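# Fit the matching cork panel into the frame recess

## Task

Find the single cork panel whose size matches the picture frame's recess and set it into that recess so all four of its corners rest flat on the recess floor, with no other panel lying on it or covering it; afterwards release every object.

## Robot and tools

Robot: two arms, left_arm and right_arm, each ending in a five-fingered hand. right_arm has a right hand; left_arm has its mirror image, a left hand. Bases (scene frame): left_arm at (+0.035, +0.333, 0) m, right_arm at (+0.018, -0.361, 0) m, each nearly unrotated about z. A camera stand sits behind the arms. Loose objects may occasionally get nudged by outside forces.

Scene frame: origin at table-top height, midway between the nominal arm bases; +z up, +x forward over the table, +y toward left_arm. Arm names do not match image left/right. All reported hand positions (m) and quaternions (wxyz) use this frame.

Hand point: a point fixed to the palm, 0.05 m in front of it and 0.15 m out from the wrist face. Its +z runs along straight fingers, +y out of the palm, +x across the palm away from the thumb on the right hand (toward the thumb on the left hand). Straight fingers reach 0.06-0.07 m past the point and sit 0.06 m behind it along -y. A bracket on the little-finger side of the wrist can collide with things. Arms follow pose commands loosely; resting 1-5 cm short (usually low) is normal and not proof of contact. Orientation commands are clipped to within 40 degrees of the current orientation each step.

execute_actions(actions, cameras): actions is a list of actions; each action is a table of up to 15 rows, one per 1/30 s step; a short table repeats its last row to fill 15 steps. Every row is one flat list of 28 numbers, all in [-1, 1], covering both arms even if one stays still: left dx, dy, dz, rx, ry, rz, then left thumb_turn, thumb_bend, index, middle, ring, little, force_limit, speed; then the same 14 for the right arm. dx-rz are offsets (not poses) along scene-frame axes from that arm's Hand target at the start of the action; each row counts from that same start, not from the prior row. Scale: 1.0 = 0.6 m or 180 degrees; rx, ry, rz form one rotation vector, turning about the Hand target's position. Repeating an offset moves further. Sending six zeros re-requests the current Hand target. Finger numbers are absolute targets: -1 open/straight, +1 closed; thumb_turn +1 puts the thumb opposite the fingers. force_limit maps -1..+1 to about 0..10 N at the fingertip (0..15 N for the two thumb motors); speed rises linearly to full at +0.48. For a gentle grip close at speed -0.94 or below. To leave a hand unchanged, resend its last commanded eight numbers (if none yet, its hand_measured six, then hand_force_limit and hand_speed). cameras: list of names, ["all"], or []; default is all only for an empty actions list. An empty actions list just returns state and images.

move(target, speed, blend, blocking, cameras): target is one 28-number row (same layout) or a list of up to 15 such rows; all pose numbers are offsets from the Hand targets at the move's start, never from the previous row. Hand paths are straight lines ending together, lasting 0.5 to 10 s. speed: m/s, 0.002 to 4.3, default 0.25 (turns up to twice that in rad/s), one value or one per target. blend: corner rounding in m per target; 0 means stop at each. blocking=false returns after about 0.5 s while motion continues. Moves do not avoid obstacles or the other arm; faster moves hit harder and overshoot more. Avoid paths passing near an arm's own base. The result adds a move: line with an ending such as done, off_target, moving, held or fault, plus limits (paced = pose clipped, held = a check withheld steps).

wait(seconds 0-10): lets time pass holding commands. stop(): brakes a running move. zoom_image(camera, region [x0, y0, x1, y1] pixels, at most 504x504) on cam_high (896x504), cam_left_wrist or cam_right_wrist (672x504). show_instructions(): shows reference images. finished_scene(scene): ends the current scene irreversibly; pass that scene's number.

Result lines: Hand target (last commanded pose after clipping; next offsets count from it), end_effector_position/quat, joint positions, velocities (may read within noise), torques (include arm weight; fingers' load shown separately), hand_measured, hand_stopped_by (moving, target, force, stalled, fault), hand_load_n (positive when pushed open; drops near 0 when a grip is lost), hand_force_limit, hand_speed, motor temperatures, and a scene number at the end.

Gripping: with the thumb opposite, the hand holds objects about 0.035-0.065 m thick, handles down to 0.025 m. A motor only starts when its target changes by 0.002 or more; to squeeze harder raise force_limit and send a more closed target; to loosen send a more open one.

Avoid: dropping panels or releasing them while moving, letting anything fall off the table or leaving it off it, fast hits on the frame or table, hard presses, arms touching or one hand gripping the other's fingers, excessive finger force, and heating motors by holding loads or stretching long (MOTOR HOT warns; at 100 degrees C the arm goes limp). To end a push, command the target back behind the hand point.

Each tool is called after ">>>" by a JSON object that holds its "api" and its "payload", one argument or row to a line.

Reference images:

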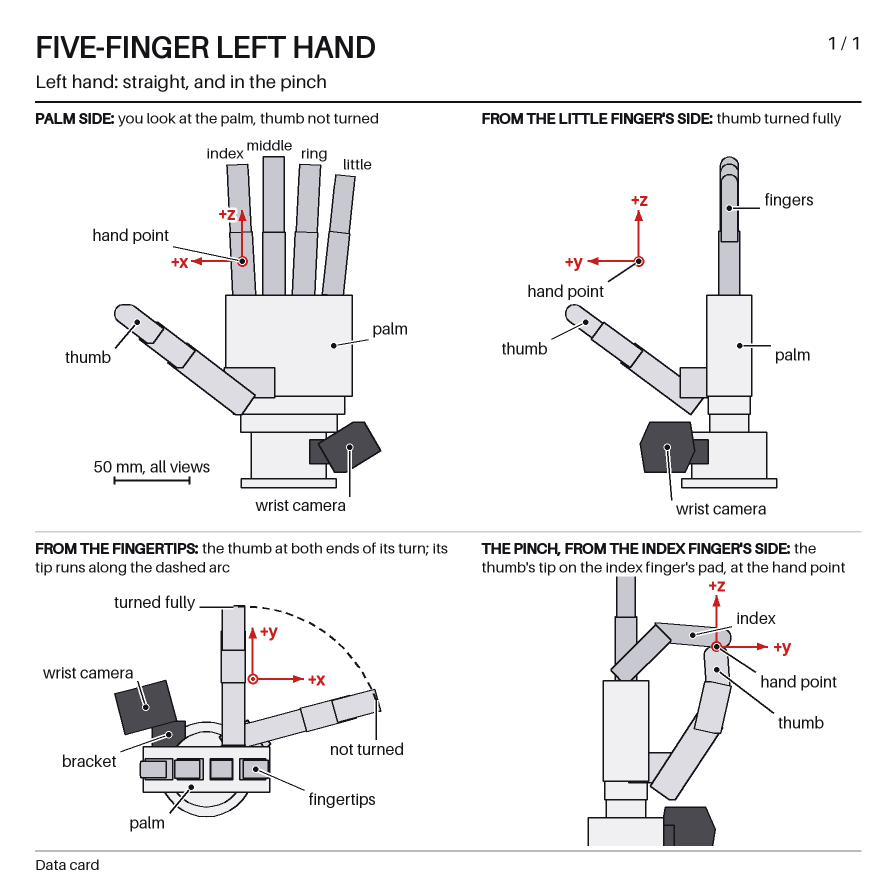

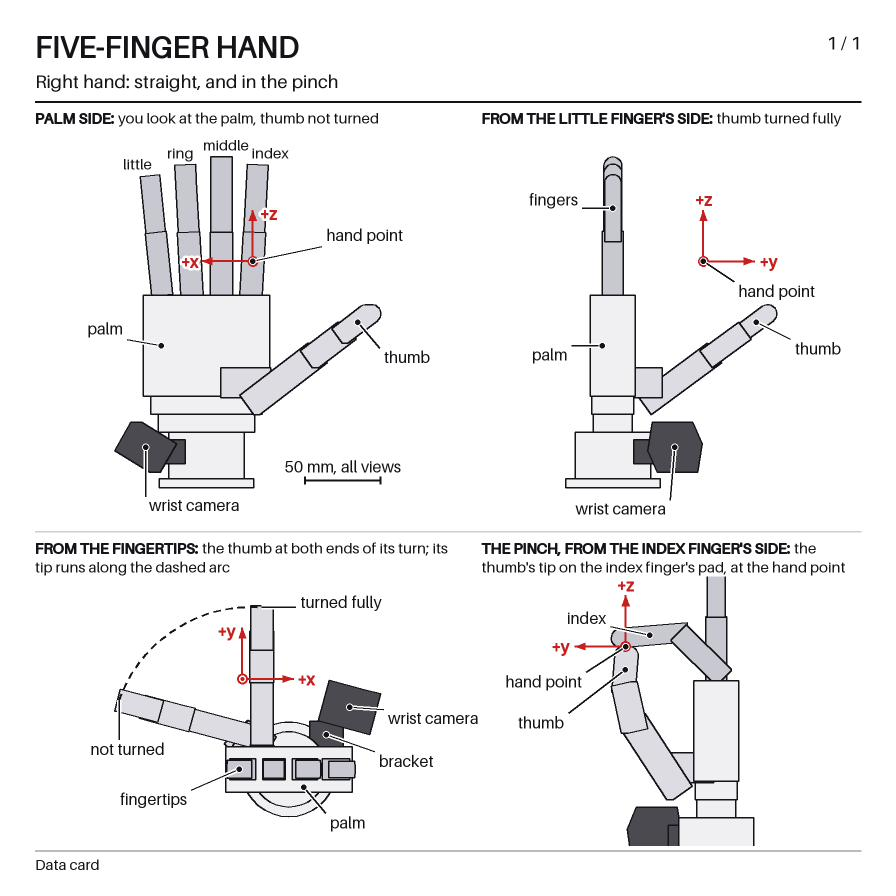

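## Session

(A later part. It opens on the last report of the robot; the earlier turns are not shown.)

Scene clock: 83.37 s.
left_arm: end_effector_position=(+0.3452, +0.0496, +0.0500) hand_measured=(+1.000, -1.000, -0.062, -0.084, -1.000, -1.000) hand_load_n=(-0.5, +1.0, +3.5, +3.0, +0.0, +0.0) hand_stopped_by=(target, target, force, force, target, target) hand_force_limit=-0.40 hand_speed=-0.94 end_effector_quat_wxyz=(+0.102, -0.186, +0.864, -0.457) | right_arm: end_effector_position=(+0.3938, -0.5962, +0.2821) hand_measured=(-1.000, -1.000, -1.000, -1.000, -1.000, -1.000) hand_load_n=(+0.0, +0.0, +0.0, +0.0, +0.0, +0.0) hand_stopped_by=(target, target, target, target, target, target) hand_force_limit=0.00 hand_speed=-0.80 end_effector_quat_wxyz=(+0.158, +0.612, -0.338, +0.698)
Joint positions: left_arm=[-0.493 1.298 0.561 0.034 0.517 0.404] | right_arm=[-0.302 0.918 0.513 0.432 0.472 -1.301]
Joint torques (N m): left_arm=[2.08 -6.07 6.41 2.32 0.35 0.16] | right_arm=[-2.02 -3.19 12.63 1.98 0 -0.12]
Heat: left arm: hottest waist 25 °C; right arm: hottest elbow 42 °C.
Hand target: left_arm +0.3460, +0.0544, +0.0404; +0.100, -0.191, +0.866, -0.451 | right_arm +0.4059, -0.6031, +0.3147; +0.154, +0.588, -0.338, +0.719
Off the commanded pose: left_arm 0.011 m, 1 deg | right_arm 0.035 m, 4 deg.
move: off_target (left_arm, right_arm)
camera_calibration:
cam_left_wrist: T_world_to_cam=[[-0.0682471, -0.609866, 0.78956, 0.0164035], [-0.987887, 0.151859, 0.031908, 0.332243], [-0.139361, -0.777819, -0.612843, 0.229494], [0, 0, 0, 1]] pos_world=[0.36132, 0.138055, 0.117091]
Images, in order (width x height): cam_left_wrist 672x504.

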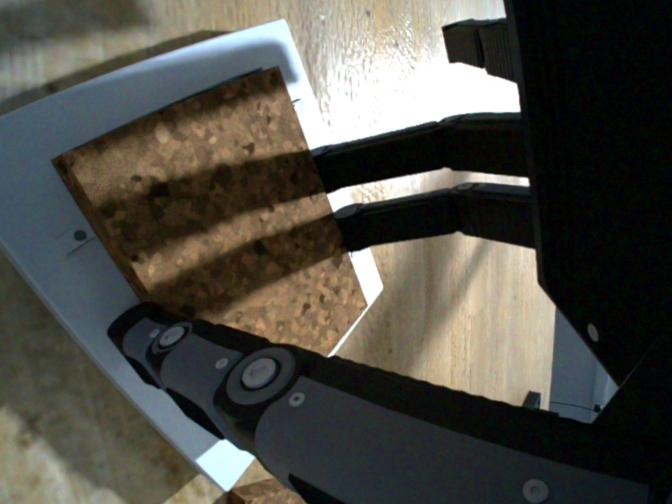

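>>> {"api": "move", "payload": {
  "target": [0.001,-0.004,-0.004,0,0,0.007,1,-1,0,0,-1,-1,-0.4,-0.94,0,0,0,0,0,0,-1,-1,-1,-1,-1,-1,0,-0.8],
  "speed": 0.03,
  "cameras": ["cam_left_wrist"]
}}

>>> {"api": "zoom_image", "payload": {
  "camera": "cam_left_wrist",
  "region": [0, 0, 300, 300]
}}

Scene clock: 84.93 s.
left_arm: end_effector_position=(+0.3499, +0.0496, +0.0500) hand_measured=(+1.000, -1.000, -0.062, -0.084, -1.000, -1.000) hand_load_n=(-0.5, +1.0, +3.5, +3.0, +0.0, +0.0) hand_stopped_by=(target, target, force, force, target, target) hand_force_limit=-0.40 hand_speed=-0.94 end_effector_quat_wxyz=(+0.110, -0.195, +0.861, -0.456) | right_arm: end_effector_position=(+0.3938, -0.5962, +0.2821) hand_measured=(-1.000, -1.000, -1.000, -1.000, -1.000, -1.000) hand_load_n=(+0.0, +0.0, +0.0, +0.0, +0.0, +0.0) hand_stopped_by=(target, target, target, target, target, target) hand_force_limit=0.00 hand_speed=-0.80 end_effector_quat_wxyz=(+0.158, +0.612, -0.338, +0.698)
Joint positions: left_arm=[-0.493 1.301 0.561 0.05 0.498 0.388] | right_arm=[-0.302 0.918 0.513 0.432 0.472 -1.301]
Joint torques (N m): left_arm=[1.14 -6.07 5.89 2.73 0.09 0.07] | right_arm=[-2.02 -3.08 12.36 1.98 -0.06 -0.12]
Heat: left arm: hottest waist 25 °C; right arm: hottest elbow 42 °C.
Hand target: left_arm +0.3466, +0.0520, +0.0380; +0.105, -0.201, +0.864, -0.450 | right_arm +0.4059, -0.6031, +0.3147; +0.154, +0.588, -0.338, +0.719
Off the commanded pose: left_arm 0.013 m, 1 deg | right_arm 0.035 m, 4 deg.
move: off_target (left_arm, right_arm)
camera_calibration:
cam_left_wrist: T_world_to_cam=[[-0.0582081, -0.610949, 0.789528, 0.0132606], [-0.9913, 0.128893, 0.0266556, 0.339395], [-0.11805, -0.781107, -0.613136, 0.222945], [0, 0, 0, 1]] pos_world=[0.363533, 0.1385, 0.117179]
Images, in order (width x height): cam_left_wrist 672x504.

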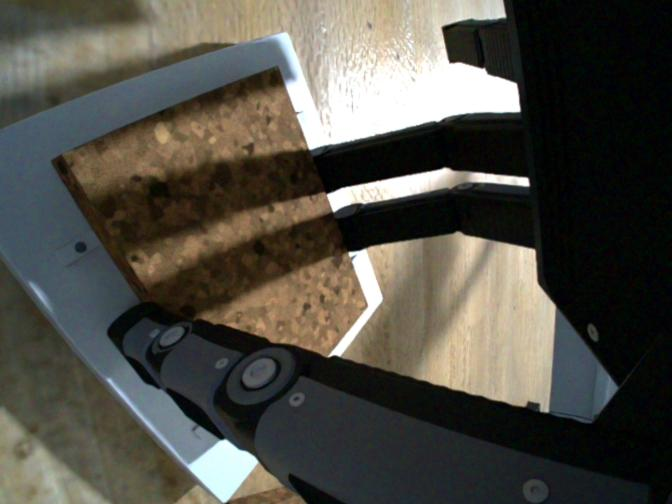

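Scaled by 1.680 from the camera's 672x504 image, which has a finer 960x720 frame.

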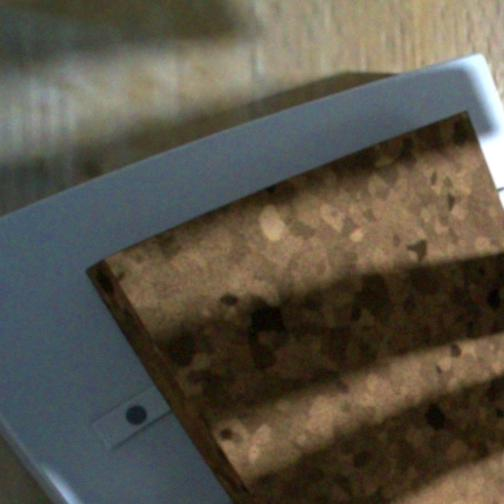

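>>> {"api": "move", "payload": {
  "target": [-0.0107,-0.0117,0.002,0,0,-0.003,1,-1,0,0,-1,-1,-0.4,-0.94,0,0,0,0,0,0,-1,-1,-1,-1,-1,-1,0,-0.8],
  "speed": 0.03,
  "cameras": ["cam_left_wrist"]
}}

>>> {"api": "zoom_image", "payload": {
  "camera": "cam_left_wrist",
  "region": [0, 0, 300, 300]
}}

Scene clock: 86.27 s.
left_arm: end_effector_position=(+0.3496, +0.0477, +0.0498) hand_measured=(+1.000, -1.000, -0.062, -0.084, -1.000, -1.000) hand_load_n=(-1.0, +1.0, +3.5, +3.0, +0.0, +0.0) hand_stopped_by=(target, target, force, force, target, target) hand_force_limit=-0.40 hand_speed=-0.94 end_effector_quat_wxyz=(+0.112, -0.197, +0.861, -0.455) | right_arm: end_effector_position=(+0.3938, -0.5962, +0.2821) hand_measured=(-1.000, -1.000, -1.000, -1.000, -1.000, -1.000) hand_load_n=(+0.0, +0.0, +0.0, +0.0, +0.0, +0.0) hand_stopped_by=(target, target, target, target, target, target) hand_force_limit=0.00 hand_speed=-0.80 end_effector_quat_wxyz=(+0.158, +0.612, -0.338, +0.698)
Joint positions: left_arm=[-0.503 1.301 0.561 0.053 0.483 0.38] | right_arm=[-0.302 0.918 0.513 0.432 0.472 -1.301]
Joint torques (N m): left_arm=[-0.21 -6.59 5.68 2.54 0.2 0.02] | right_arm=[-1.32 -3.37 12.68 2.25 -0.06 -0.15]
Heat: left arm: hottest waist 25 °C; right arm: hottest elbow 42 °C.
Hand target: left_arm +0.3401, +0.0449, +0.0392; +0.102, -0.197, +0.865, -0.450 | right_arm +0.4059, -0.6031, +0.3147; +0.154, +0.588, -0.338, +0.719
Off the commanded pose: left_arm 0.015 m, 1 deg | right_arm 0.035 m, 4 deg.
move: off_target (left_arm, right_arm)
camera_calibration:
cam_left_wrist: T_world_to_cam=[[-0.0554067, -0.614012, 0.78735, 0.0114992], [-0.992156, 0.122355, 0.0255986, 0.340103], [-0.112054, -0.779756, -0.615975, 0.21922], [0, 0, 0, 1]] pos_world=[0.362637, 0.136385, 0.117274]
Images, in order (width x height): cam_left_wrist 672x504.

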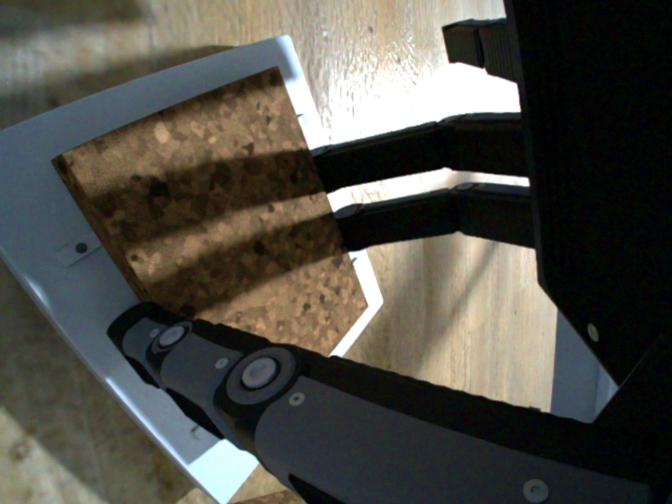

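Scaled by 1.680 from the camera's 672x504 image, which has a finer 960x720 frame.

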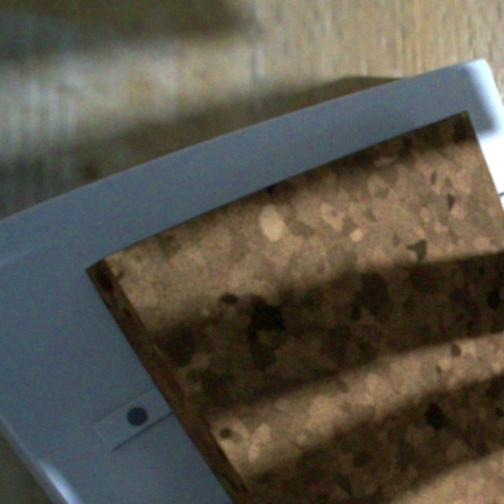

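>>> {"api": "move", "payload": {
  "target": [-0.0135,0.006,0.0165,0,0,-0.004,1,-1,0,0,-1,-1,-0.4,-0.94,0,0,0,0,0,0,-1,-1,-1,-1,-1,-1,0,-0.8],
  "speed": 0.03,
  "cameras": ["cam_left_wrist"]
}}

>>> {"api": "zoom_image", "payload": {
  "camera": "cam_left_wrist",
  "region": [0, 0, 300, 300]
}}

Scene clock: 88.57 s.
left_arm: end_effector_position=(+0.3459, +0.0476, +0.0565) hand_measured=(+1.000, -1.000, -0.062, -0.084, -1.000, -1.000) hand_load_n=(-1.0, +1.0, +3.5, +3.5, +0.0, +0.0) hand_stopped_by=(target, target, force, force, target, target) hand_force_limit=-0.40 hand_speed=-0.94 end_effector_quat_wxyz=(+0.111, -0.195, +0.861, -0.457) | right_arm: end_effector_position=(+0.3938, -0.5962, +0.2821) hand_measured=(-1.000, -1.000, -1.000, -1.000, -1.000, -1.000) hand_load_n=(+0.0, +0.0, +0.0, +0.0, +0.0, +0.0) hand_stopped_by=(target, target, target, target, target, target) hand_force_limit=0.00 hand_speed=-0.80 end_effector_quat_wxyz=(+0.158, +0.612, -0.338, +0.698)
Joint positions: left_arm=[-0.505 1.277 0.561 0.032 0.488 0.38] | right_arm=[-0.302 0.918 0.513 0.432 0.472 -1.301]
Joint torques (N m): left_arm=[0.09 -8.12 5.45 1.63 0.39 0.12] | right_arm=[-1.32 -2.96 12.46 2 -0.06 -0.14]
Heat: left arm: hottest waist 25 °C; right arm: hottest elbow 42 °C.
Hand target: left_arm +0.3321, +0.0485, +0.0491; +0.100, -0.191, +0.866, -0.451 | right_arm +0.4059, -0.6031, +0.3147; +0.154, +0.588, -0.338, +0.719
Off the commanded pose: left_arm 0.016 m, 2 deg | right_arm 0.035 m, 4 deg.
move: off_target (left_arm, right_arm)
camera_calibration:
cam_left_wrist: T_world_to_cam=[[-0.0598287, -0.610672, 0.789621, 0.00720499], [-0.991405, 0.128552, 0.0243011, 0.335792], [-0.116347, -0.78138, -0.613114, 0.224303], [0, 0, 0, 1]] pos_world=[0.359434, 0.136499, 0.123674]
Images, in order (width x height): cam_left_wrist 672x504.

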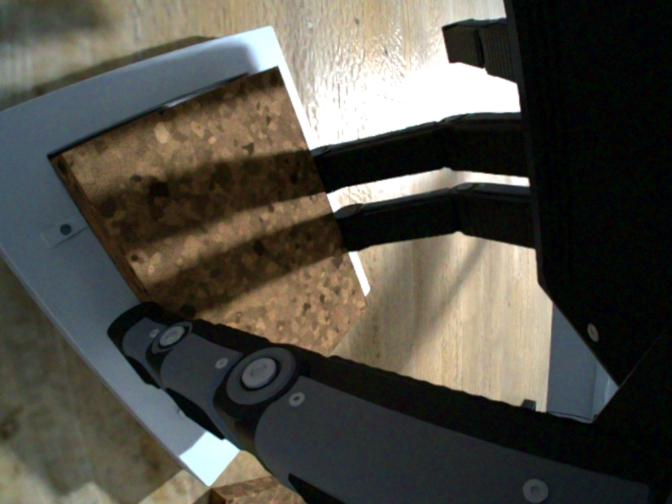

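Scaled by 1.680 from the camera's 672x504 image, which has a finer 960x720 frame.

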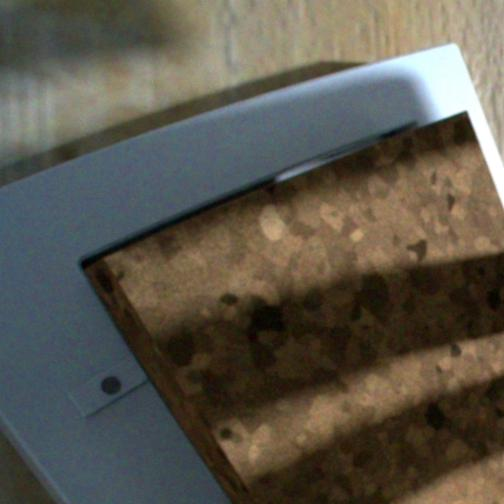

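>>> {"api": "move", "payload": {
  "target": [0.003,-0.003,-0.016,0,0,0,1,-1,0,0,-1,-1,-0.4,-0.94,0,0,0,0,0,0,-1,-1,-1,-1,-1,-1,0,-0.8],
  "speed": 0.03
}}

Scene clock: 90.07 s.
left_arm: end_effector_position=(+0.3426, +0.0487, +0.0501) hand_measured=(+1.000, -1.000, -0.062, -0.084, -1.000, -1.000) hand_load_n=(-0.5, +1.0, +3.5, +3.0, +0.0, +0.0) hand_stopped_by=(target, target, force, force, target, target) hand_force_limit=-0.40 hand_speed=-0.94 end_effector_quat_wxyz=(+0.108, -0.195, +0.862, -0.454) | right_arm: end_effector_position=(+0.3938, -0.5962, +0.2821) hand_measured=(-1.000, -1.000, -1.000, -1.000, -1.000, -1.000) hand_load_n=(+0.0, +0.0, +0.0, +0.0, +0.0, +0.0) hand_stopped_by=(target, target, target, target, target, target) hand_force_limit=0.00 hand_speed=-0.80 end_effector_quat_wxyz=(+0.158, +0.612, -0.338, +0.698)
Joint positions: left_arm=[-0.507 1.285 0.55 0.043 0.488 0.38] | right_arm=[-0.302 0.918 0.513 0.432 0.472 -1.301]
Joint torques (N m): left_arm=[-0.03 -6.24 5.63 2.66 0.33 0.11] | right_arm=[-1.79 -3.02 12.56 1.99 -0.11 -0.16]
Heat: left arm: hottest waist 25 °C; right arm: hottest elbow 43 °C.
Hand target: left_arm +0.3339, +0.0467, +0.0394; +0.100, -0.191, +0.866, -0.451 | right_arm +0.4059, -0.6031, +0.3147; +0.154, +0.588, -0.338, +0.719
Off the commanded pose: left_arm 0.014 m, 1 deg | right_arm 0.035 m, 4 deg.
move: off_target (left_arm, right_arm)

>>> {"api": "move", "payload": {
  "target": [0.0147,-0.0135,0.003,0,0,0,1,-1,0,0,-1,-1,-0.4,-0.94,0,0,0,0,0,0,-1,-1,-1,-1,-1,-1,0,-0.8],
  "speed": 0.03,
  "cameras": ["cam_left_wrist"]
}}

>>> {"api": "zoom_image", "payload": {
  "camera": "cam_left_wrist",
  "region": [0, 0, 300, 300]
}}

Scene clock: 91.17 s.
left_arm: end_effector_position=(+0.3424, +0.0467, +0.0472) hand_measured=(+1.000, -1.000, -0.062, -0.084, -1.000, -1.000) hand_load_n=(-0.5, +1.0, +3.0, +2.0, +0.0, +0.0) hand_stopped_by=(target, target, force, force, target, target) hand_force_limit=-0.40 hand_speed=-0.94 end_effector_quat_wxyz=(+0.106, -0.195, +0.863, -0.454) | right_arm: end_effector_position=(+0.3938, -0.5962, +0.2821) hand_measured=(-1.000, -1.000, -1.000, -1.000, -1.000, -1.000) hand_load_n=(+0.0, +0.0, +0.0, +0.0, +0.0, +0.0) hand_stopped_by=(target, target, target, target, target, target) hand_force_limit=0.00 hand_speed=-0.80 end_effector_quat_wxyz=(+0.158, +0.612, -0.338, +0.698)
Joint positions: left_arm=[-0.512 1.297 0.55 0.053 0.486 0.378] | right_arm=[-0.302 0.918 0.513 0.432 0.472 -1.301]
Joint torques (N m): left_arm=[-0.26 -5.07 7.97 2.29 0.14 0.06] | right_arm=[-1.85 -3.02 12.63 2.18 -0.07 -0.11]
Heat: left arm: hottest waist 25 °C; right arm: hottest elbow 43 °C.
Hand target: left_arm +0.3428, +0.0387, +0.0413; +0.100, -0.192, +0.866, -0.451 | right_arm +0.4059, -0.6031, +0.3147; +0.154, +0.588, -0.338, +0.719
Off the commanded pose: left_arm 0.010 m, 1 deg | right_arm 0.035 m, 4 deg.
move: off_target (right_arm)
camera_calibration:
cam_left_wrist: T_world_to_cam=[[-0.0554467, -0.614071, 0.7873, 0.0126005], [-0.990587, 0.132665, 0.0337117, 0.331768], [-0.125149, -0.778021, -0.615647, 0.220414], [0, 0, 0, 1]] pos_world=[0.356929, 0.13521, 0.114592]
Images, in order (width x height): cam_left_wrist 672x504.

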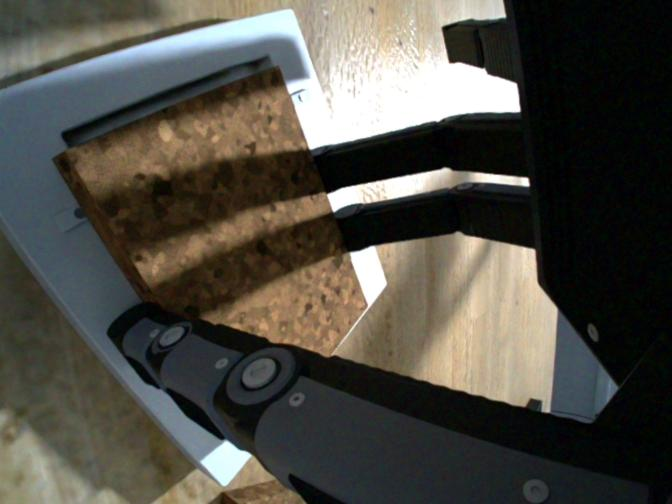

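Scaled by 1.680 from the camera's 672x504 image, which has a finer 960x720 frame.

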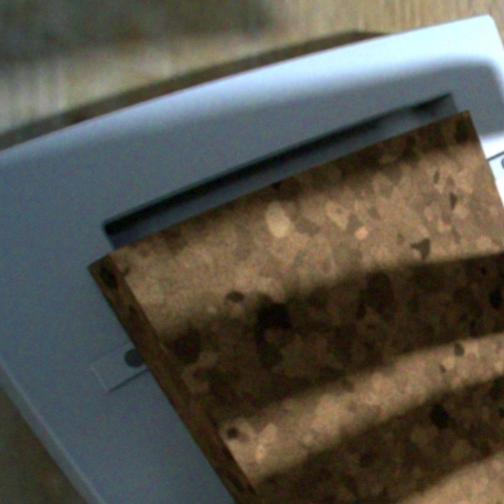

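>>> {"api": "move", "payload": {
  "target": [
    [0,0,0.056,0,0,0,1,-1,0,0,-1,-1,-0.4,-0.94,0,0,0,0,0,0,-1,-1,-1,-1,-1,-1,0,-0.8],
    [0.0283,0.0012,0.056,0,0,0,1,-1,0,0,-1,-1,-0.4,-0.94,0,0,0,0,0,0,-1,-1,-1,-1,-1,-1,0,-0.8],
    [0,0.0042,0.0145,0,0,0,1,-1,0,0,-1,-1,-0.4,-0.94,0,0,0,0,0,0,-1,-1,-1,-1,-1,-1,0,-0.8]
  ],
  "speed": 0.05,
  "cameras": ["cam_left_wrist"]
}}

>>> {"api": "zoom_image", "payload": {
  "camera": "cam_left_wrist",
  "region": [0, 0, 300, 300]
}}

Scene clock: 94.93 s.
left_arm: end_effector_position=(+0.3504, +0.0405, +0.0621) hand_measured=(+1.000, -1.000, -0.062, -0.084, -1.000, -1.000) hand_load_n=(-0.5, +1.0, +3.5, +3.0, +0.0, +0.0) hand_stopped_by=(target, target, force, force, target, target) hand_force_limit=-0.40 hand_speed=-0.94 end_effector_quat_wxyz=(+0.108, -0.188, +0.863, -0.456) | right_arm: end_effector_position=(+0.3938, -0.5962, +0.2821) hand_measured=(-1.000, -1.000, -1.000, -1.000, -1.000, -1.000) hand_load_n=(+0.0, +0.0, +0.0, +0.0, +0.0, +0.0) hand_stopped_by=(target, target, target, target, target, target) hand_force_limit=0.00 hand_speed=-0.80 end_effector_quat_wxyz=(+0.158, +0.612, -0.338, +0.698)
Joint positions: left_arm=[-0.515 1.288 0.593 0.006 0.49 0.387] | right_arm=[-0.302 0.918 0.513 0.432 0.472 -1.301]
Joint torques (N m): left_arm=[0.44 -6.65 5.59 2.66 0.21 0.02] | right_arm=[-1.85 -3.37 12.45 2.09 -0.09 -0.12]
Heat: left arm: hottest waist 25 °C; right arm: hottest elbow 43 °C.
Hand target: left_arm +0.3427, +0.0412, +0.0499; +0.100, -0.192, +0.866, -0.451 | right_arm +0.4059, -0.6031, +0.3147; +0.154, +0.588, -0.338, +0.719
Off the commanded pose: left_arm 0.014 m, 1 deg | right_arm 0.035 m, 4 deg.
move: off_target (left_arm, right_arm)
camera_calibration:
cam_left_wrist: T_world_to_cam=[[-0.0689199, -0.612466, 0.787487, 0.00210336], [-0.989369, 0.143288, 0.0248532, 0.339649], [-0.128059, -0.777402, -0.61583, 0.226799], [0, 0, 0, 1]] pos_world=[0.365227, 0.128935, 0.129572]
Images, in order (width x height): cam_left_wrist 672x504.

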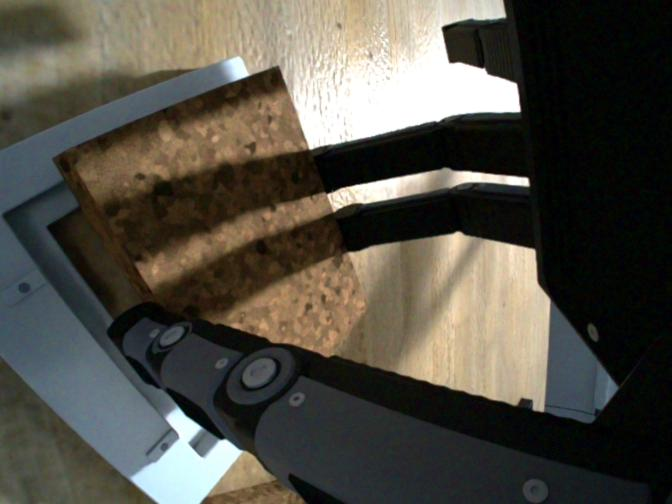

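Scaled by 1.680 from the camera's 672x504 image, which has a finer 960x720 frame.

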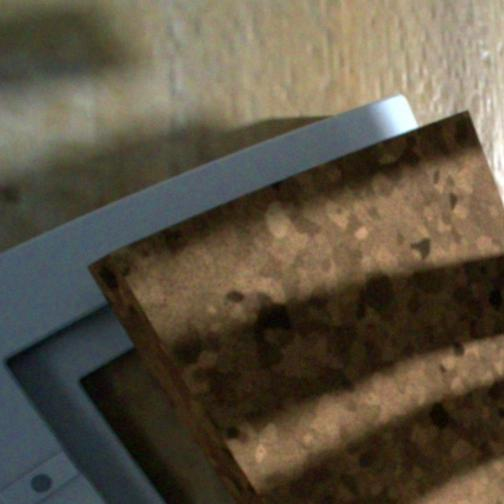

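>>> {"api": "move", "payload": {
  "target": [-0.016,0.012,-0.016,0,0,0,1,-1,0,0,-1,-1,-0.4,-0.94,0,0,0,0,0,0,-1,-1,-1,-1,-1,-1,0,-0.8],
  "speed": 0.04,
  "cameras": ["cam_left_wrist"]
}}

>>> {"api": "zoom_image", "payload": {
  "camera": "cam_left_wrist",
  "region": [0, 0, 300, 300]
}}

Scene clock: 97.00 s.
left_arm: end_effector_position=(+0.3387, +0.0472, +0.0477) hand_measured=(+1.000, -1.000, -0.062, -0.084, -1.000, -1.000) hand_load_n=(-0.5, +1.0, +3.5, +3.0, -0.5, +0.0) hand_stopped_by=(target, target, force, force, target, target) hand_force_limit=-0.40 hand_speed=-0.94 end_effector_quat_wxyz=(+0.104, -0.190, +0.865, -0.453) | right_arm: end_effector_position=(+0.3938, -0.5962, +0.2821) hand_measured=(-1.000, -1.000, -1.000, -1.000, -1.000, -1.000) hand_load_n=(+0.0, +0.0, +0.0, +0.0, +0.0, +0.0) hand_stopped_by=(target, target, target, target, target, target) hand_force_limit=0.00 hand_speed=-0.80 end_effector_quat_wxyz=(+0.158, +0.612, -0.338, +0.698)
Joint positions: left_arm=[-0.515 1.288 0.549 0.039 0.49 0.387] | right_arm=[-0.302 0.918 0.513 0.432 0.472 -1.301]
Joint torques (N m): left_arm=[0.97 -7 5.6 2.58 0.33 0.06] | right_arm=[-2.02 -3.66 12.63 2.04 -0.05 -0.11]
Heat: left arm: hottest waist 25 °C; right arm: hottest elbow 43 °C.
Hand target: left_arm +0.3331, +0.0484, +0.0404; +0.100, -0.191, +0.866, -0.451 | right_arm +0.4059, -0.6031, +0.3147; +0.154, +0.588, -0.338, +0.719
Off the commanded pose: left_arm 0.009 m, 1 deg | right_arm 0.035 m, 4 deg.
move: off_target (right_arm)
camera_calibration:
cam_left_wrist: T_world_to_cam=[[-0.0610536, -0.616932, 0.784645, 0.0143589], [-0.989065, 0.143125, 0.0355734, 0.326882], [-0.134249, -0.773893, -0.618924, 0.223757], [0, 0, 0, 1]] pos_world=[0.354223, 0.135237, 0.115593]
Images, in order (width x height): cam_left_wrist 672x504.

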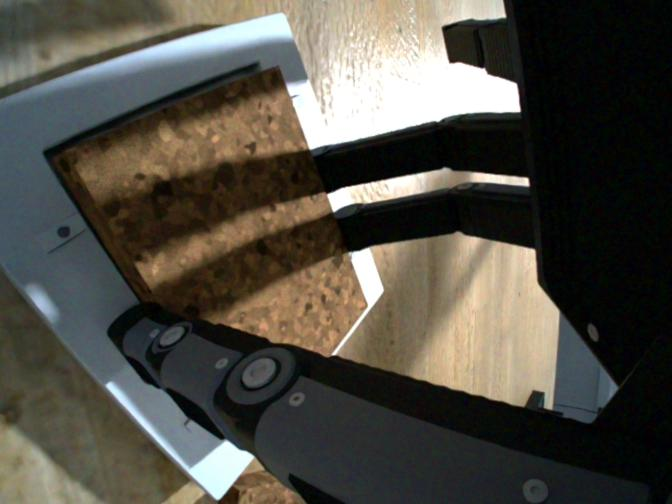

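Scaled by 1.680 from the camera's 672x504 image, which has a finer 960x720 frame.

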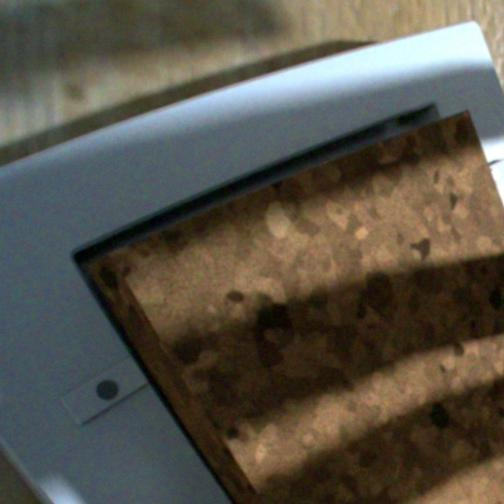

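>>> {"api": "zoom_image", "payload": {
  "camera": "cam_left_wrist",
  "region": [30, 140, 170, 320]
}}

>>> {"api": "zoom_image", "payload": {
  "camera": "cam_left_wrist",
  "region": [220, 30, 340, 150]
}}

>>> {"api": "zoom_image", "payload": {
  "camera": "cam_left_wrist",
  "region": [300, 230, 400, 370]
}}

Scaled by 2.800 from the camera's 672x504 image, which has a finer 960x720 frame.

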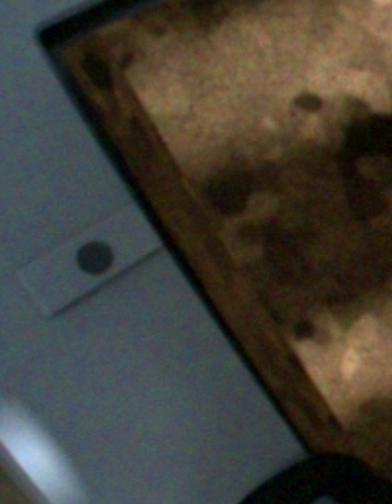

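Scaled by 4.200 from the camera's 672x504 image, which has a finer 960x720 frame.

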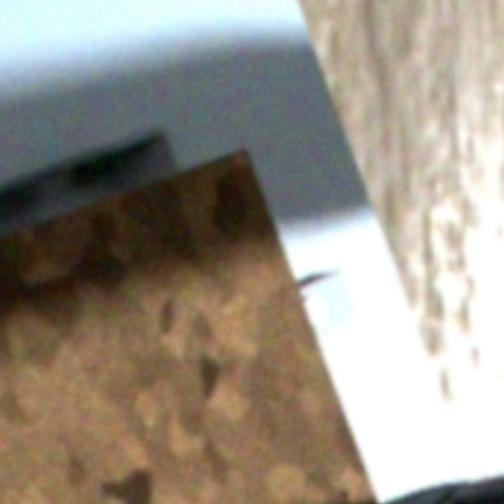

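Scaled by 3.600 from the camera's 672x504 image, which has a finer 960x720 frame.

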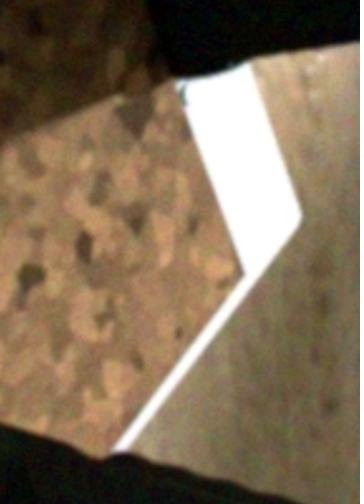

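>>> {"api": "move", "payload": {
  "target": [0.001,0,0.0,0,0,0.006,1,-1,0,0,-1,-1,-0.4,-0.94,0,0,0,0,0,0,-1,-1,-1,-1,-1,-1,0,-0.8],
  "speed": 0.03,
  "cameras": ["cam_left_wrist"]
}}

>>> {"api": "zoom_image", "payload": {
  "camera": "cam_left_wrist",
  "region": [30, 140, 170, 320]
}}

>>> {"api": "zoom_image", "payload": {
  "camera": "cam_left_wrist",
  "region": [220, 30, 340, 150]
}}

>>> {"api": "zoom_image", "payload": {
  "camera": "cam_left_wrist",
  "region": [300, 230, 400, 370]
}}

Scene clock: 100.07 s.
left_arm: end_effector_position=(+0.3403, +0.0474, +0.0476) hand_measured=(+1.000, -1.000, -0.062, -0.084, -1.000, -1.000) hand_load_n=(-0.5, +1.0, +3.5, +2.5, +0.0, +0.0) hand_stopped_by=(target, target, force, force, target, target) hand_force_limit=-0.40 hand_speed=-0.94 end_effector_quat_wxyz=(+0.107, -0.198, +0.863, -0.453) | right_arm: end_effector_position=(+0.3938, -0.5962, +0.2821) hand_measured=(-1.000, -1.000, -1.000, -1.000, -1.000, -1.000) hand_load_n=(+0.0, +0.0, +0.0, +0.0, +0.0, +0.0) hand_stopped_by=(target, target, target, target, target, target) hand_force_limit=0.00 hand_speed=-0.80 end_effector_quat_wxyz=(+0.158, +0.612, -0.338, +0.698)
Joint positions: left_arm=[-0.515 1.288 0.545 0.05 0.479 0.372] | right_arm=[-0.302 0.918 0.513 0.432 0.472 -1.301]
Joint torques (N m): left_arm=[0.62 -7.3 5.46 2.55 0.09 0.03] | right_arm=[-1.85 -2.9 12.55 2 -0.08 -0.12]
Motor temperatures (°C): left_arm=[25 25 25 21 20 23] | right_arm=[22 22 44 22 22 22]
Heat: left arm: hottest waist 25 °C; right arm: hottest elbow 44 °C.
Hand target: left_arm +0.3338, +0.0484, +0.0404; +0.104, -0.200, +0.864, -0.450 | right_arm +0.4059, -0.6031, +0.3147; +0.154, +0.588, -0.338, +0.719
Off the commanded pose: left_arm 0.010 m, 1 deg | right_arm 0.035 m, 4 deg.
move: off_target (right_arm)
camera_calibration:
cam_left_wrist: T_world_to_cam=[[-0.049296, -0.615673, 0.786458, 0.0106143], [-0.991324, 0.126219, 0.0366722, 0.329884], [-0.121844, -0.777827, -0.616554, 0.21984], [0, 0, 0, 1]] pos_world=[0.354331, 0.135895, 0.115098]
Images, in order (width x height): cam_left_wrist 672x504.

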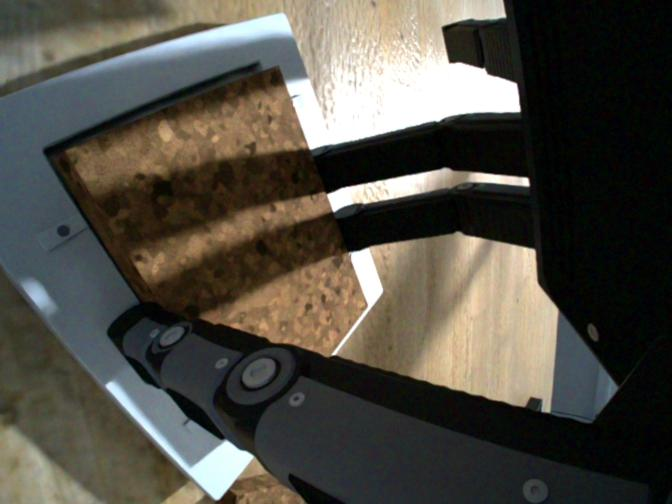

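Scaled by 2.800 from the camera's 672x504 image, which has a finer 960x720 frame.

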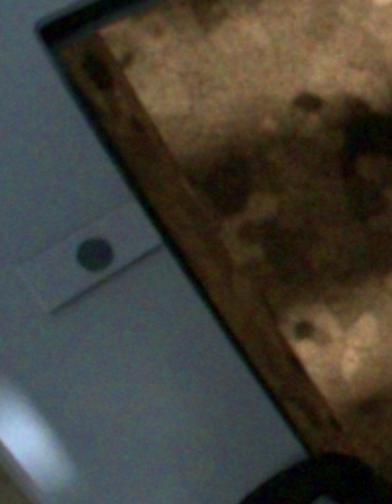

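Scaled by 4.200 from the camera's 672x504 image, which has a finer 960x720 frame.

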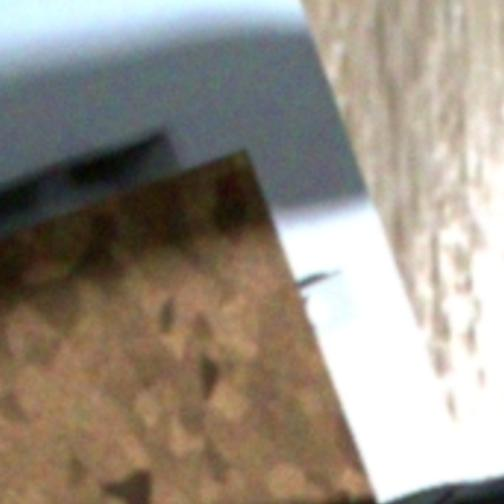

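Scaled by 3.600 from the camera's 672x504 image, which has a finer 960x720 frame.

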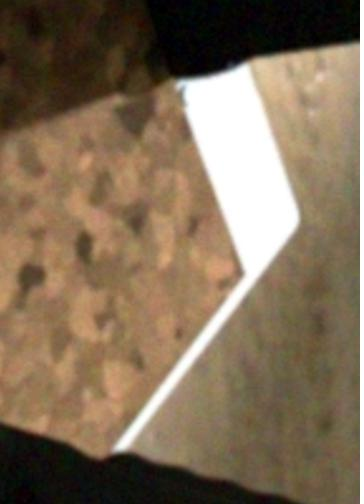

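>>> {"api": "execute_actions", "payload": {
  "actions": [
    [[0,0,0.005,0,0,0,1,-1,-0.3,-0.3,-1,-1,-0.4,-0.8,0,0,0,0,0,0,-1,-1,-1,-1,-1,-1,0,-0.8]]
  ],
  "cameras": ["cam_left_wrist"]
}}

>>> {"api": "zoom_image", "payload": {
  "camera": "cam_left_wrist",
  "region": [0, 0, 400, 400]
}}

Scene clock: 101.03 s.
left_arm: end_effector_position=(+0.3408, +0.0477, +0.0480) hand_measured=(+1.000, -1.000, -0.300, -0.300, -1.000, -1.000) hand_load_n=(+0.0, +0.0, +0.0, +0.0, +0.0, +0.0) hand_stopped_by=(target, target, target, target, target, target) hand_force_limit=-0.40 hand_speed=-0.80 end_effector_quat_wxyz=(+0.108, -0.198, +0.863, -0.453) | right_arm: end_effector_position=(+0.3938, -0.5962, +0.2821) hand_measured=(-1.000, -1.000, -1.000, -1.000, -1.000, -1.000) hand_load_n=(+0.0, +0.0, +0.0, +0.0, +0.0, +0.0) hand_stopped_by=(target, target, target, target, target, target) hand_force_limit=0.00 hand_speed=-0.80 end_effector_quat_wxyz=(+0.158, +0.612, -0.338, +0.698)
Joint positions: left_arm=[-0.515 1.287 0.545 0.05 0.476 0.371] | right_arm=[-0.302 0.918 0.513 0.432 0.472 -1.301]
Joint torques (N m): left_arm=[0.38 -7.77 5.79 2.14 0.19 0.04] | right_arm=[-1.26 -2.96 12.49 2.04 -0.06 -0.14]
Heat: left arm: hottest waist 25 °C; right arm: hottest elbow 44 °C.
Hand target: left_arm +0.3338, +0.0484, +0.0434; +0.104, -0.200, +0.864, -0.450 | right_arm +0.4059, -0.6031, +0.3147; +0.154, +0.588, -0.338, +0.719
Off the commanded pose: left_arm 0.008 m, 1 deg | right_arm 0.035 m, 4 deg.
Step readings (end_effector_position of left_arm | right_arm):
0: (+0.3403, +0.0474, +0.0476) | (+0.3938, -0.5962, +0.2821)
1: (+0.3403, +0.0474, +0.0476) | (+0.3938, -0.5962, +0.2821)
2: (+0.3403, +0.0474, +0.0476) | (+0.3938, -0.5962, +0.2821)
4: (+0.3404, +0.0475, +0.0477) | (+0.3938, -0.5962, +0.2821)
8: (+0.3406, +0.0476, +0.0481) | (+0.3938, -0.5962, +0.2821)
15: (+0.3408, +0.0477, +0.0480) | (+0.3938, -0.5962, +0.2821)
camera_calibration:
cam_left_wrist: T_world_to_cam=[[-0.0492716, -0.616349, 0.78593, 0.0104819], [-0.991714, 0.12366, 0.0348049, 0.330728], [-0.11864, -0.777703, -0.617335, 0.219398], [0, 0, 0, 1]] pos_world=[0.354533, 0.13619, 0.115693]
Images, in order (width x height): cam_left_wrist 672x504.

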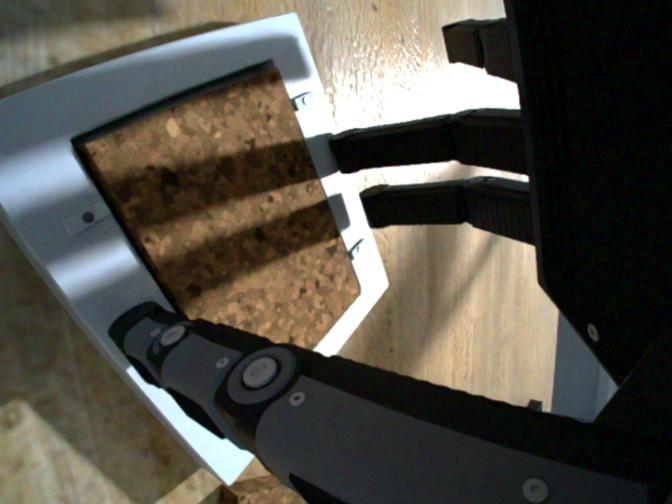

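Scaled by 1.260 from the camera's 672x504 image, which has a finer 960x720 frame.

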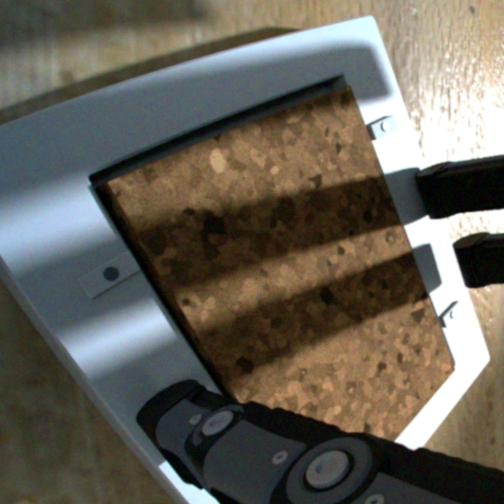

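>>> {"api": "move", "payload": {
  "target": [
    [-0.03,0.03,0.08,0,0,0,1,-1,-0.6,-0.6,-1,-1,-0.4,-0.8,0,0,0,0,0,0,-1,-1,-1,-1,-1,-1,0,-0.8],
    [-0.06,0.06,0.2,0,0,0,1,-1,-0.6,-0.6,-1,-1,-0.4,-0.8,0,0,0,0,0,0,-1,-1,-1,-1,-1,-1,0,-0.8]
  ],
  "speed": 0.15,
  "blend": 0.02,
  "cameras": ["cam_left_wrist", "cam_high"]
}}

>>> {"api": "zoom_image", "payload": {
  "camera": "cam_left_wrist",
  "region": [0, 0, 450, 450]
}}

>>> {"api": "zoom_image", "payload": {
  "camera": "cam_high",
  "region": [430, 170, 560, 260]
}}

Scene clock: 102.97 s.
left_arm: end_effector_position=(+0.2791, +0.0887, +0.1352) hand_measured=(+1.000, -1.000, -0.600, -0.600, -1.000, -1.000) hand_load_n=(+0.0, +0.0, +0.0, +0.0, +0.0, +0.0) hand_stopped_by=(target, target, target, target, target, target) hand_force_limit=-0.40 hand_speed=-0.80 end_effector_quat_wxyz=(+0.083, -0.206, +0.872, -0.436) | right_arm: end_effector_position=(+0.3938, -0.5962, +0.2821) hand_measured=(-1.000, -1.000, -1.000, -1.000, -1.000, -1.000) hand_load_n=(+0.0, +0.0, +0.0, +0.0, +0.0, +0.0) hand_stopped_by=(target, target, target, target, target, target) hand_force_limit=0.00 hand_speed=-0.80 end_effector_quat_wxyz=(+0.158, +0.612, -0.338, +0.698)
Joint positions: left_arm=[-0.489 0.903 0.587 -0.449 0.506 0.393] | right_arm=[-0.302 0.918 0.513 0.432 0.472 -1.301]
Joint torques (N m): left_arm=[2.32 -3.84 13.11 1.62 0.43 0.2] | right_arm=[-1.26 -3.19 12.6 2.06 -0.06 -0.11]
Heat: left arm: hottest waist 25 °C; right arm: hottest elbow 44 °C.
Hand target: left_arm +0.2978, +0.0844, +0.1634; +0.104, -0.200, +0.864, -0.450 | right_arm +0.4059, -0.6031, +0.3147; +0.154, +0.588, -0.338, +0.719
Off the commanded pose: left_arm 0.034 m, 3 deg | right_arm 0.035 m, 4 deg.
move: off_target (left_arm, right_arm)
camera_calibration:
cam_left_wrist: T_world_to_cam=[[-0.00952701, -0.636325, 0.771362, -0.0431963], [-0.986661, 0.131346, 0.0961662, 0.250991], [-0.162509, -0.760157, -0.629088, 0.310031], [0, 0, 0, 1]] pos_world=[0.297614, 0.175218, 0.20422]
Images, in order (width x height): cam_high 896x504, cam_left_wrist 672x504.

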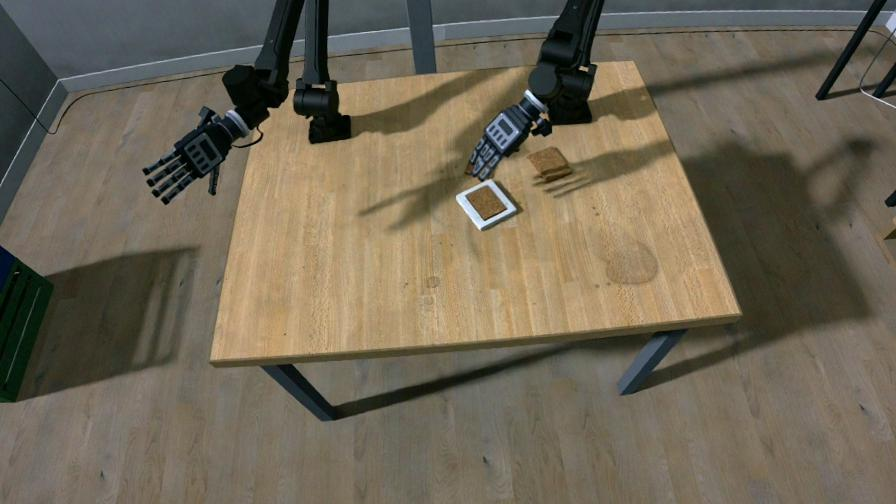

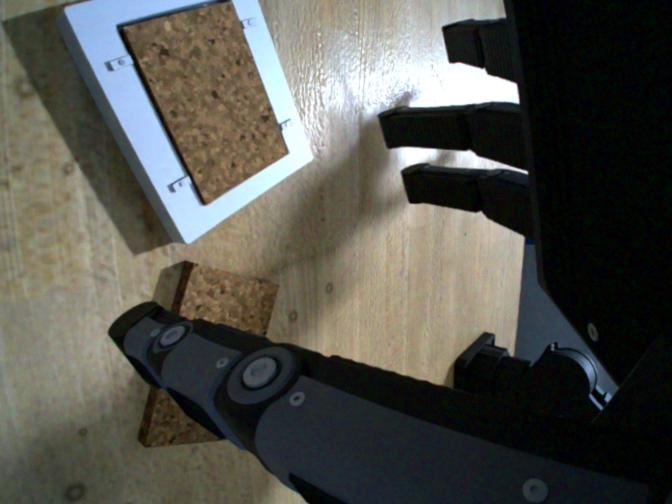

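Scaled by 1.120 from the camera's 672x504 image, which has a finer 960x720 frame.

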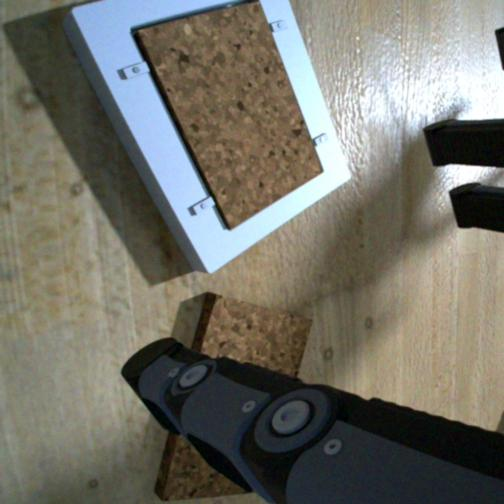

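Scaled by 3.877 from the camera's 896x504 image, which has a finer 1280x720 frame.

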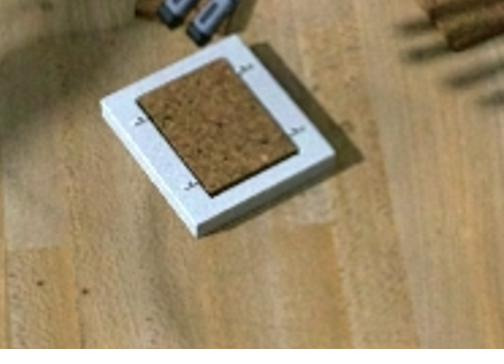

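>>> {"api": "zoom_image", "payload": {
  "camera": "cam_left_wrist",
  "region": [150, 90, 320, 250]
}}

>>> {"api": "zoom_image", "payload": {
  "camera": "cam_left_wrist",
  "region": [90, 0, 290, 110]
}}

>>> {"api": "zoom_image", "payload": {
  "camera": "cam_high",
  "region": [450, 174, 526, 236]
}}

Scaled by 2.965 from the camera's 672x504 image, which has a finer 960x720 frame.

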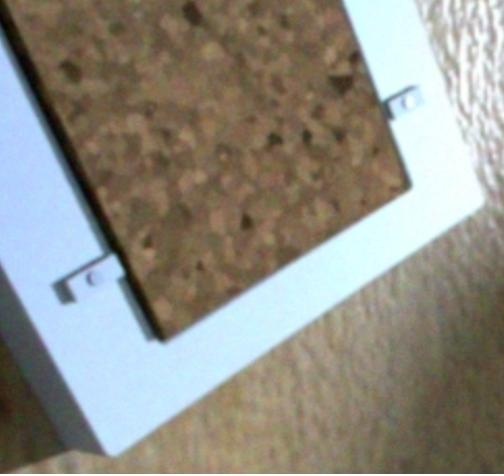

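Scaled by 2.520 from the camera's 672x504 image, which has a finer 960x720 frame.

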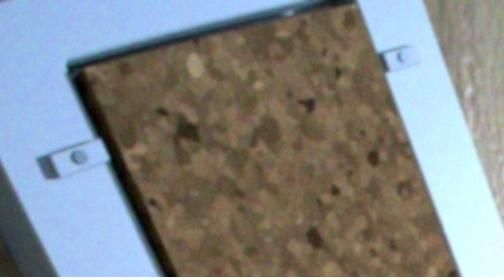

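Scaled by 6.632 from the camera's 896x504 image, which has a finer 1280x720 frame.

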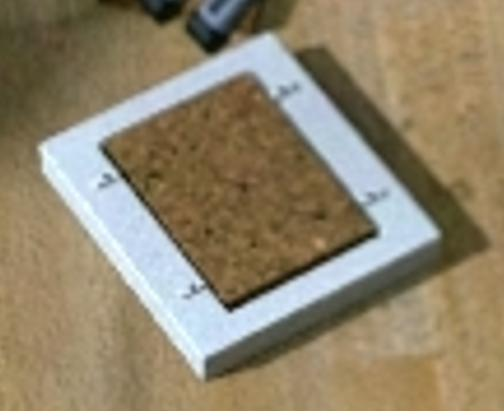

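>>> {"api": "move", "payload": {
  "target": [0.04,-0.055,0.06,0,0,0,1,-1,-0.6,-0.6,-1,-1,-0.4,-0.8,0,0,0,0,0,0,-1,-1,-1,-1,-1,-1,0,-0.8],
  "speed": 0.15,
  "cameras": ["cam_left_wrist"]
}}

>>> {"api": "zoom_image", "payload": {
  "camera": "cam_left_wrist",
  "region": [50, 50, 300, 300]
}}

Scene clock: 105.17 s.
left_arm: end_effector_position=(+0.3101, +0.0644, +0.1738) hand_measured=(+1.000, -1.000, -0.600, -0.600, -1.000, -1.000) hand_load_n=(+0.0, +0.0, +0.0, +0.0, +0.0, +0.0) hand_stopped_by=(target, target, target, target, target, target) hand_force_limit=-0.40 hand_speed=-0.80 end_effector_quat_wxyz=(+0.095, -0.208, +0.869, -0.438) | right_arm: end_effector_position=(+0.3938, -0.5962, +0.2821) hand_measured=(-1.000, -1.000, -1.000, -1.000, -1.000, -1.000) hand_load_n=(+0.0, +0.0, +0.0, +0.0, +0.0, +0.0) hand_stopped_by=(target, target, target, target, target, target) hand_force_limit=0.00 hand_speed=-0.80 end_effector_quat_wxyz=(+0.158, +0.612, -0.338, +0.698)
Joint positions: left_arm=[-0.519 0.979 0.726 -0.482 0.468 0.365] | right_arm=[-0.302 0.918 0.513 0.432 0.472 -1.301]
Joint torques (N m): left_arm=[0.09 -4.07 13.6 1.59 0.2 0.03] | right_arm=[-1.44 -3.6 12.55 2.26 -0.07 -0.11]
Heat: left arm: hottest elbow 26 °C; right arm: hottest elbow 44 °C.
Hand target: left_arm +0.3217, +0.0514, +0.1992; +0.104, -0.200, +0.864, -0.450 | right_arm +0.4059, -0.6031, +0.3147; +0.154, +0.588, -0.338, +0.719
Off the commanded pose: left_arm 0.031 m, 2 deg | right_arm 0.035 m, 4 deg.
move: off_target (left_arm, right_arm)
camera_calibration:
cam_left_wrist: T_world_to_cam=[[-0.0162935, -0.634921, 0.772405, -0.0862285], [-0.990115, 0.117878, 0.0760102, 0.286607], [-0.13931, -0.763531, -0.630565, 0.314091], [0, 0, 0, 1]] pos_world=[0.326125, 0.151285, 0.242873]
Images, in order (width x height): cam_left_wrist 672x504.

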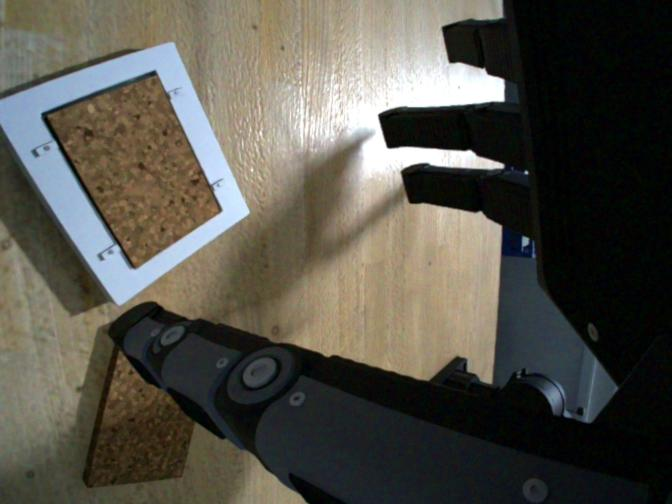

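Scaled by 2.016 from the camera's 672x504 image, which has a finer 960x720 frame.

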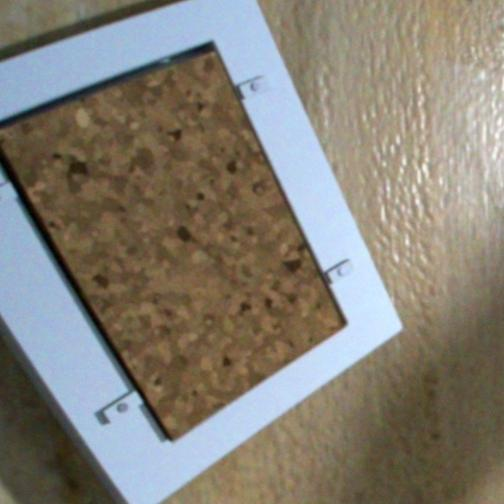

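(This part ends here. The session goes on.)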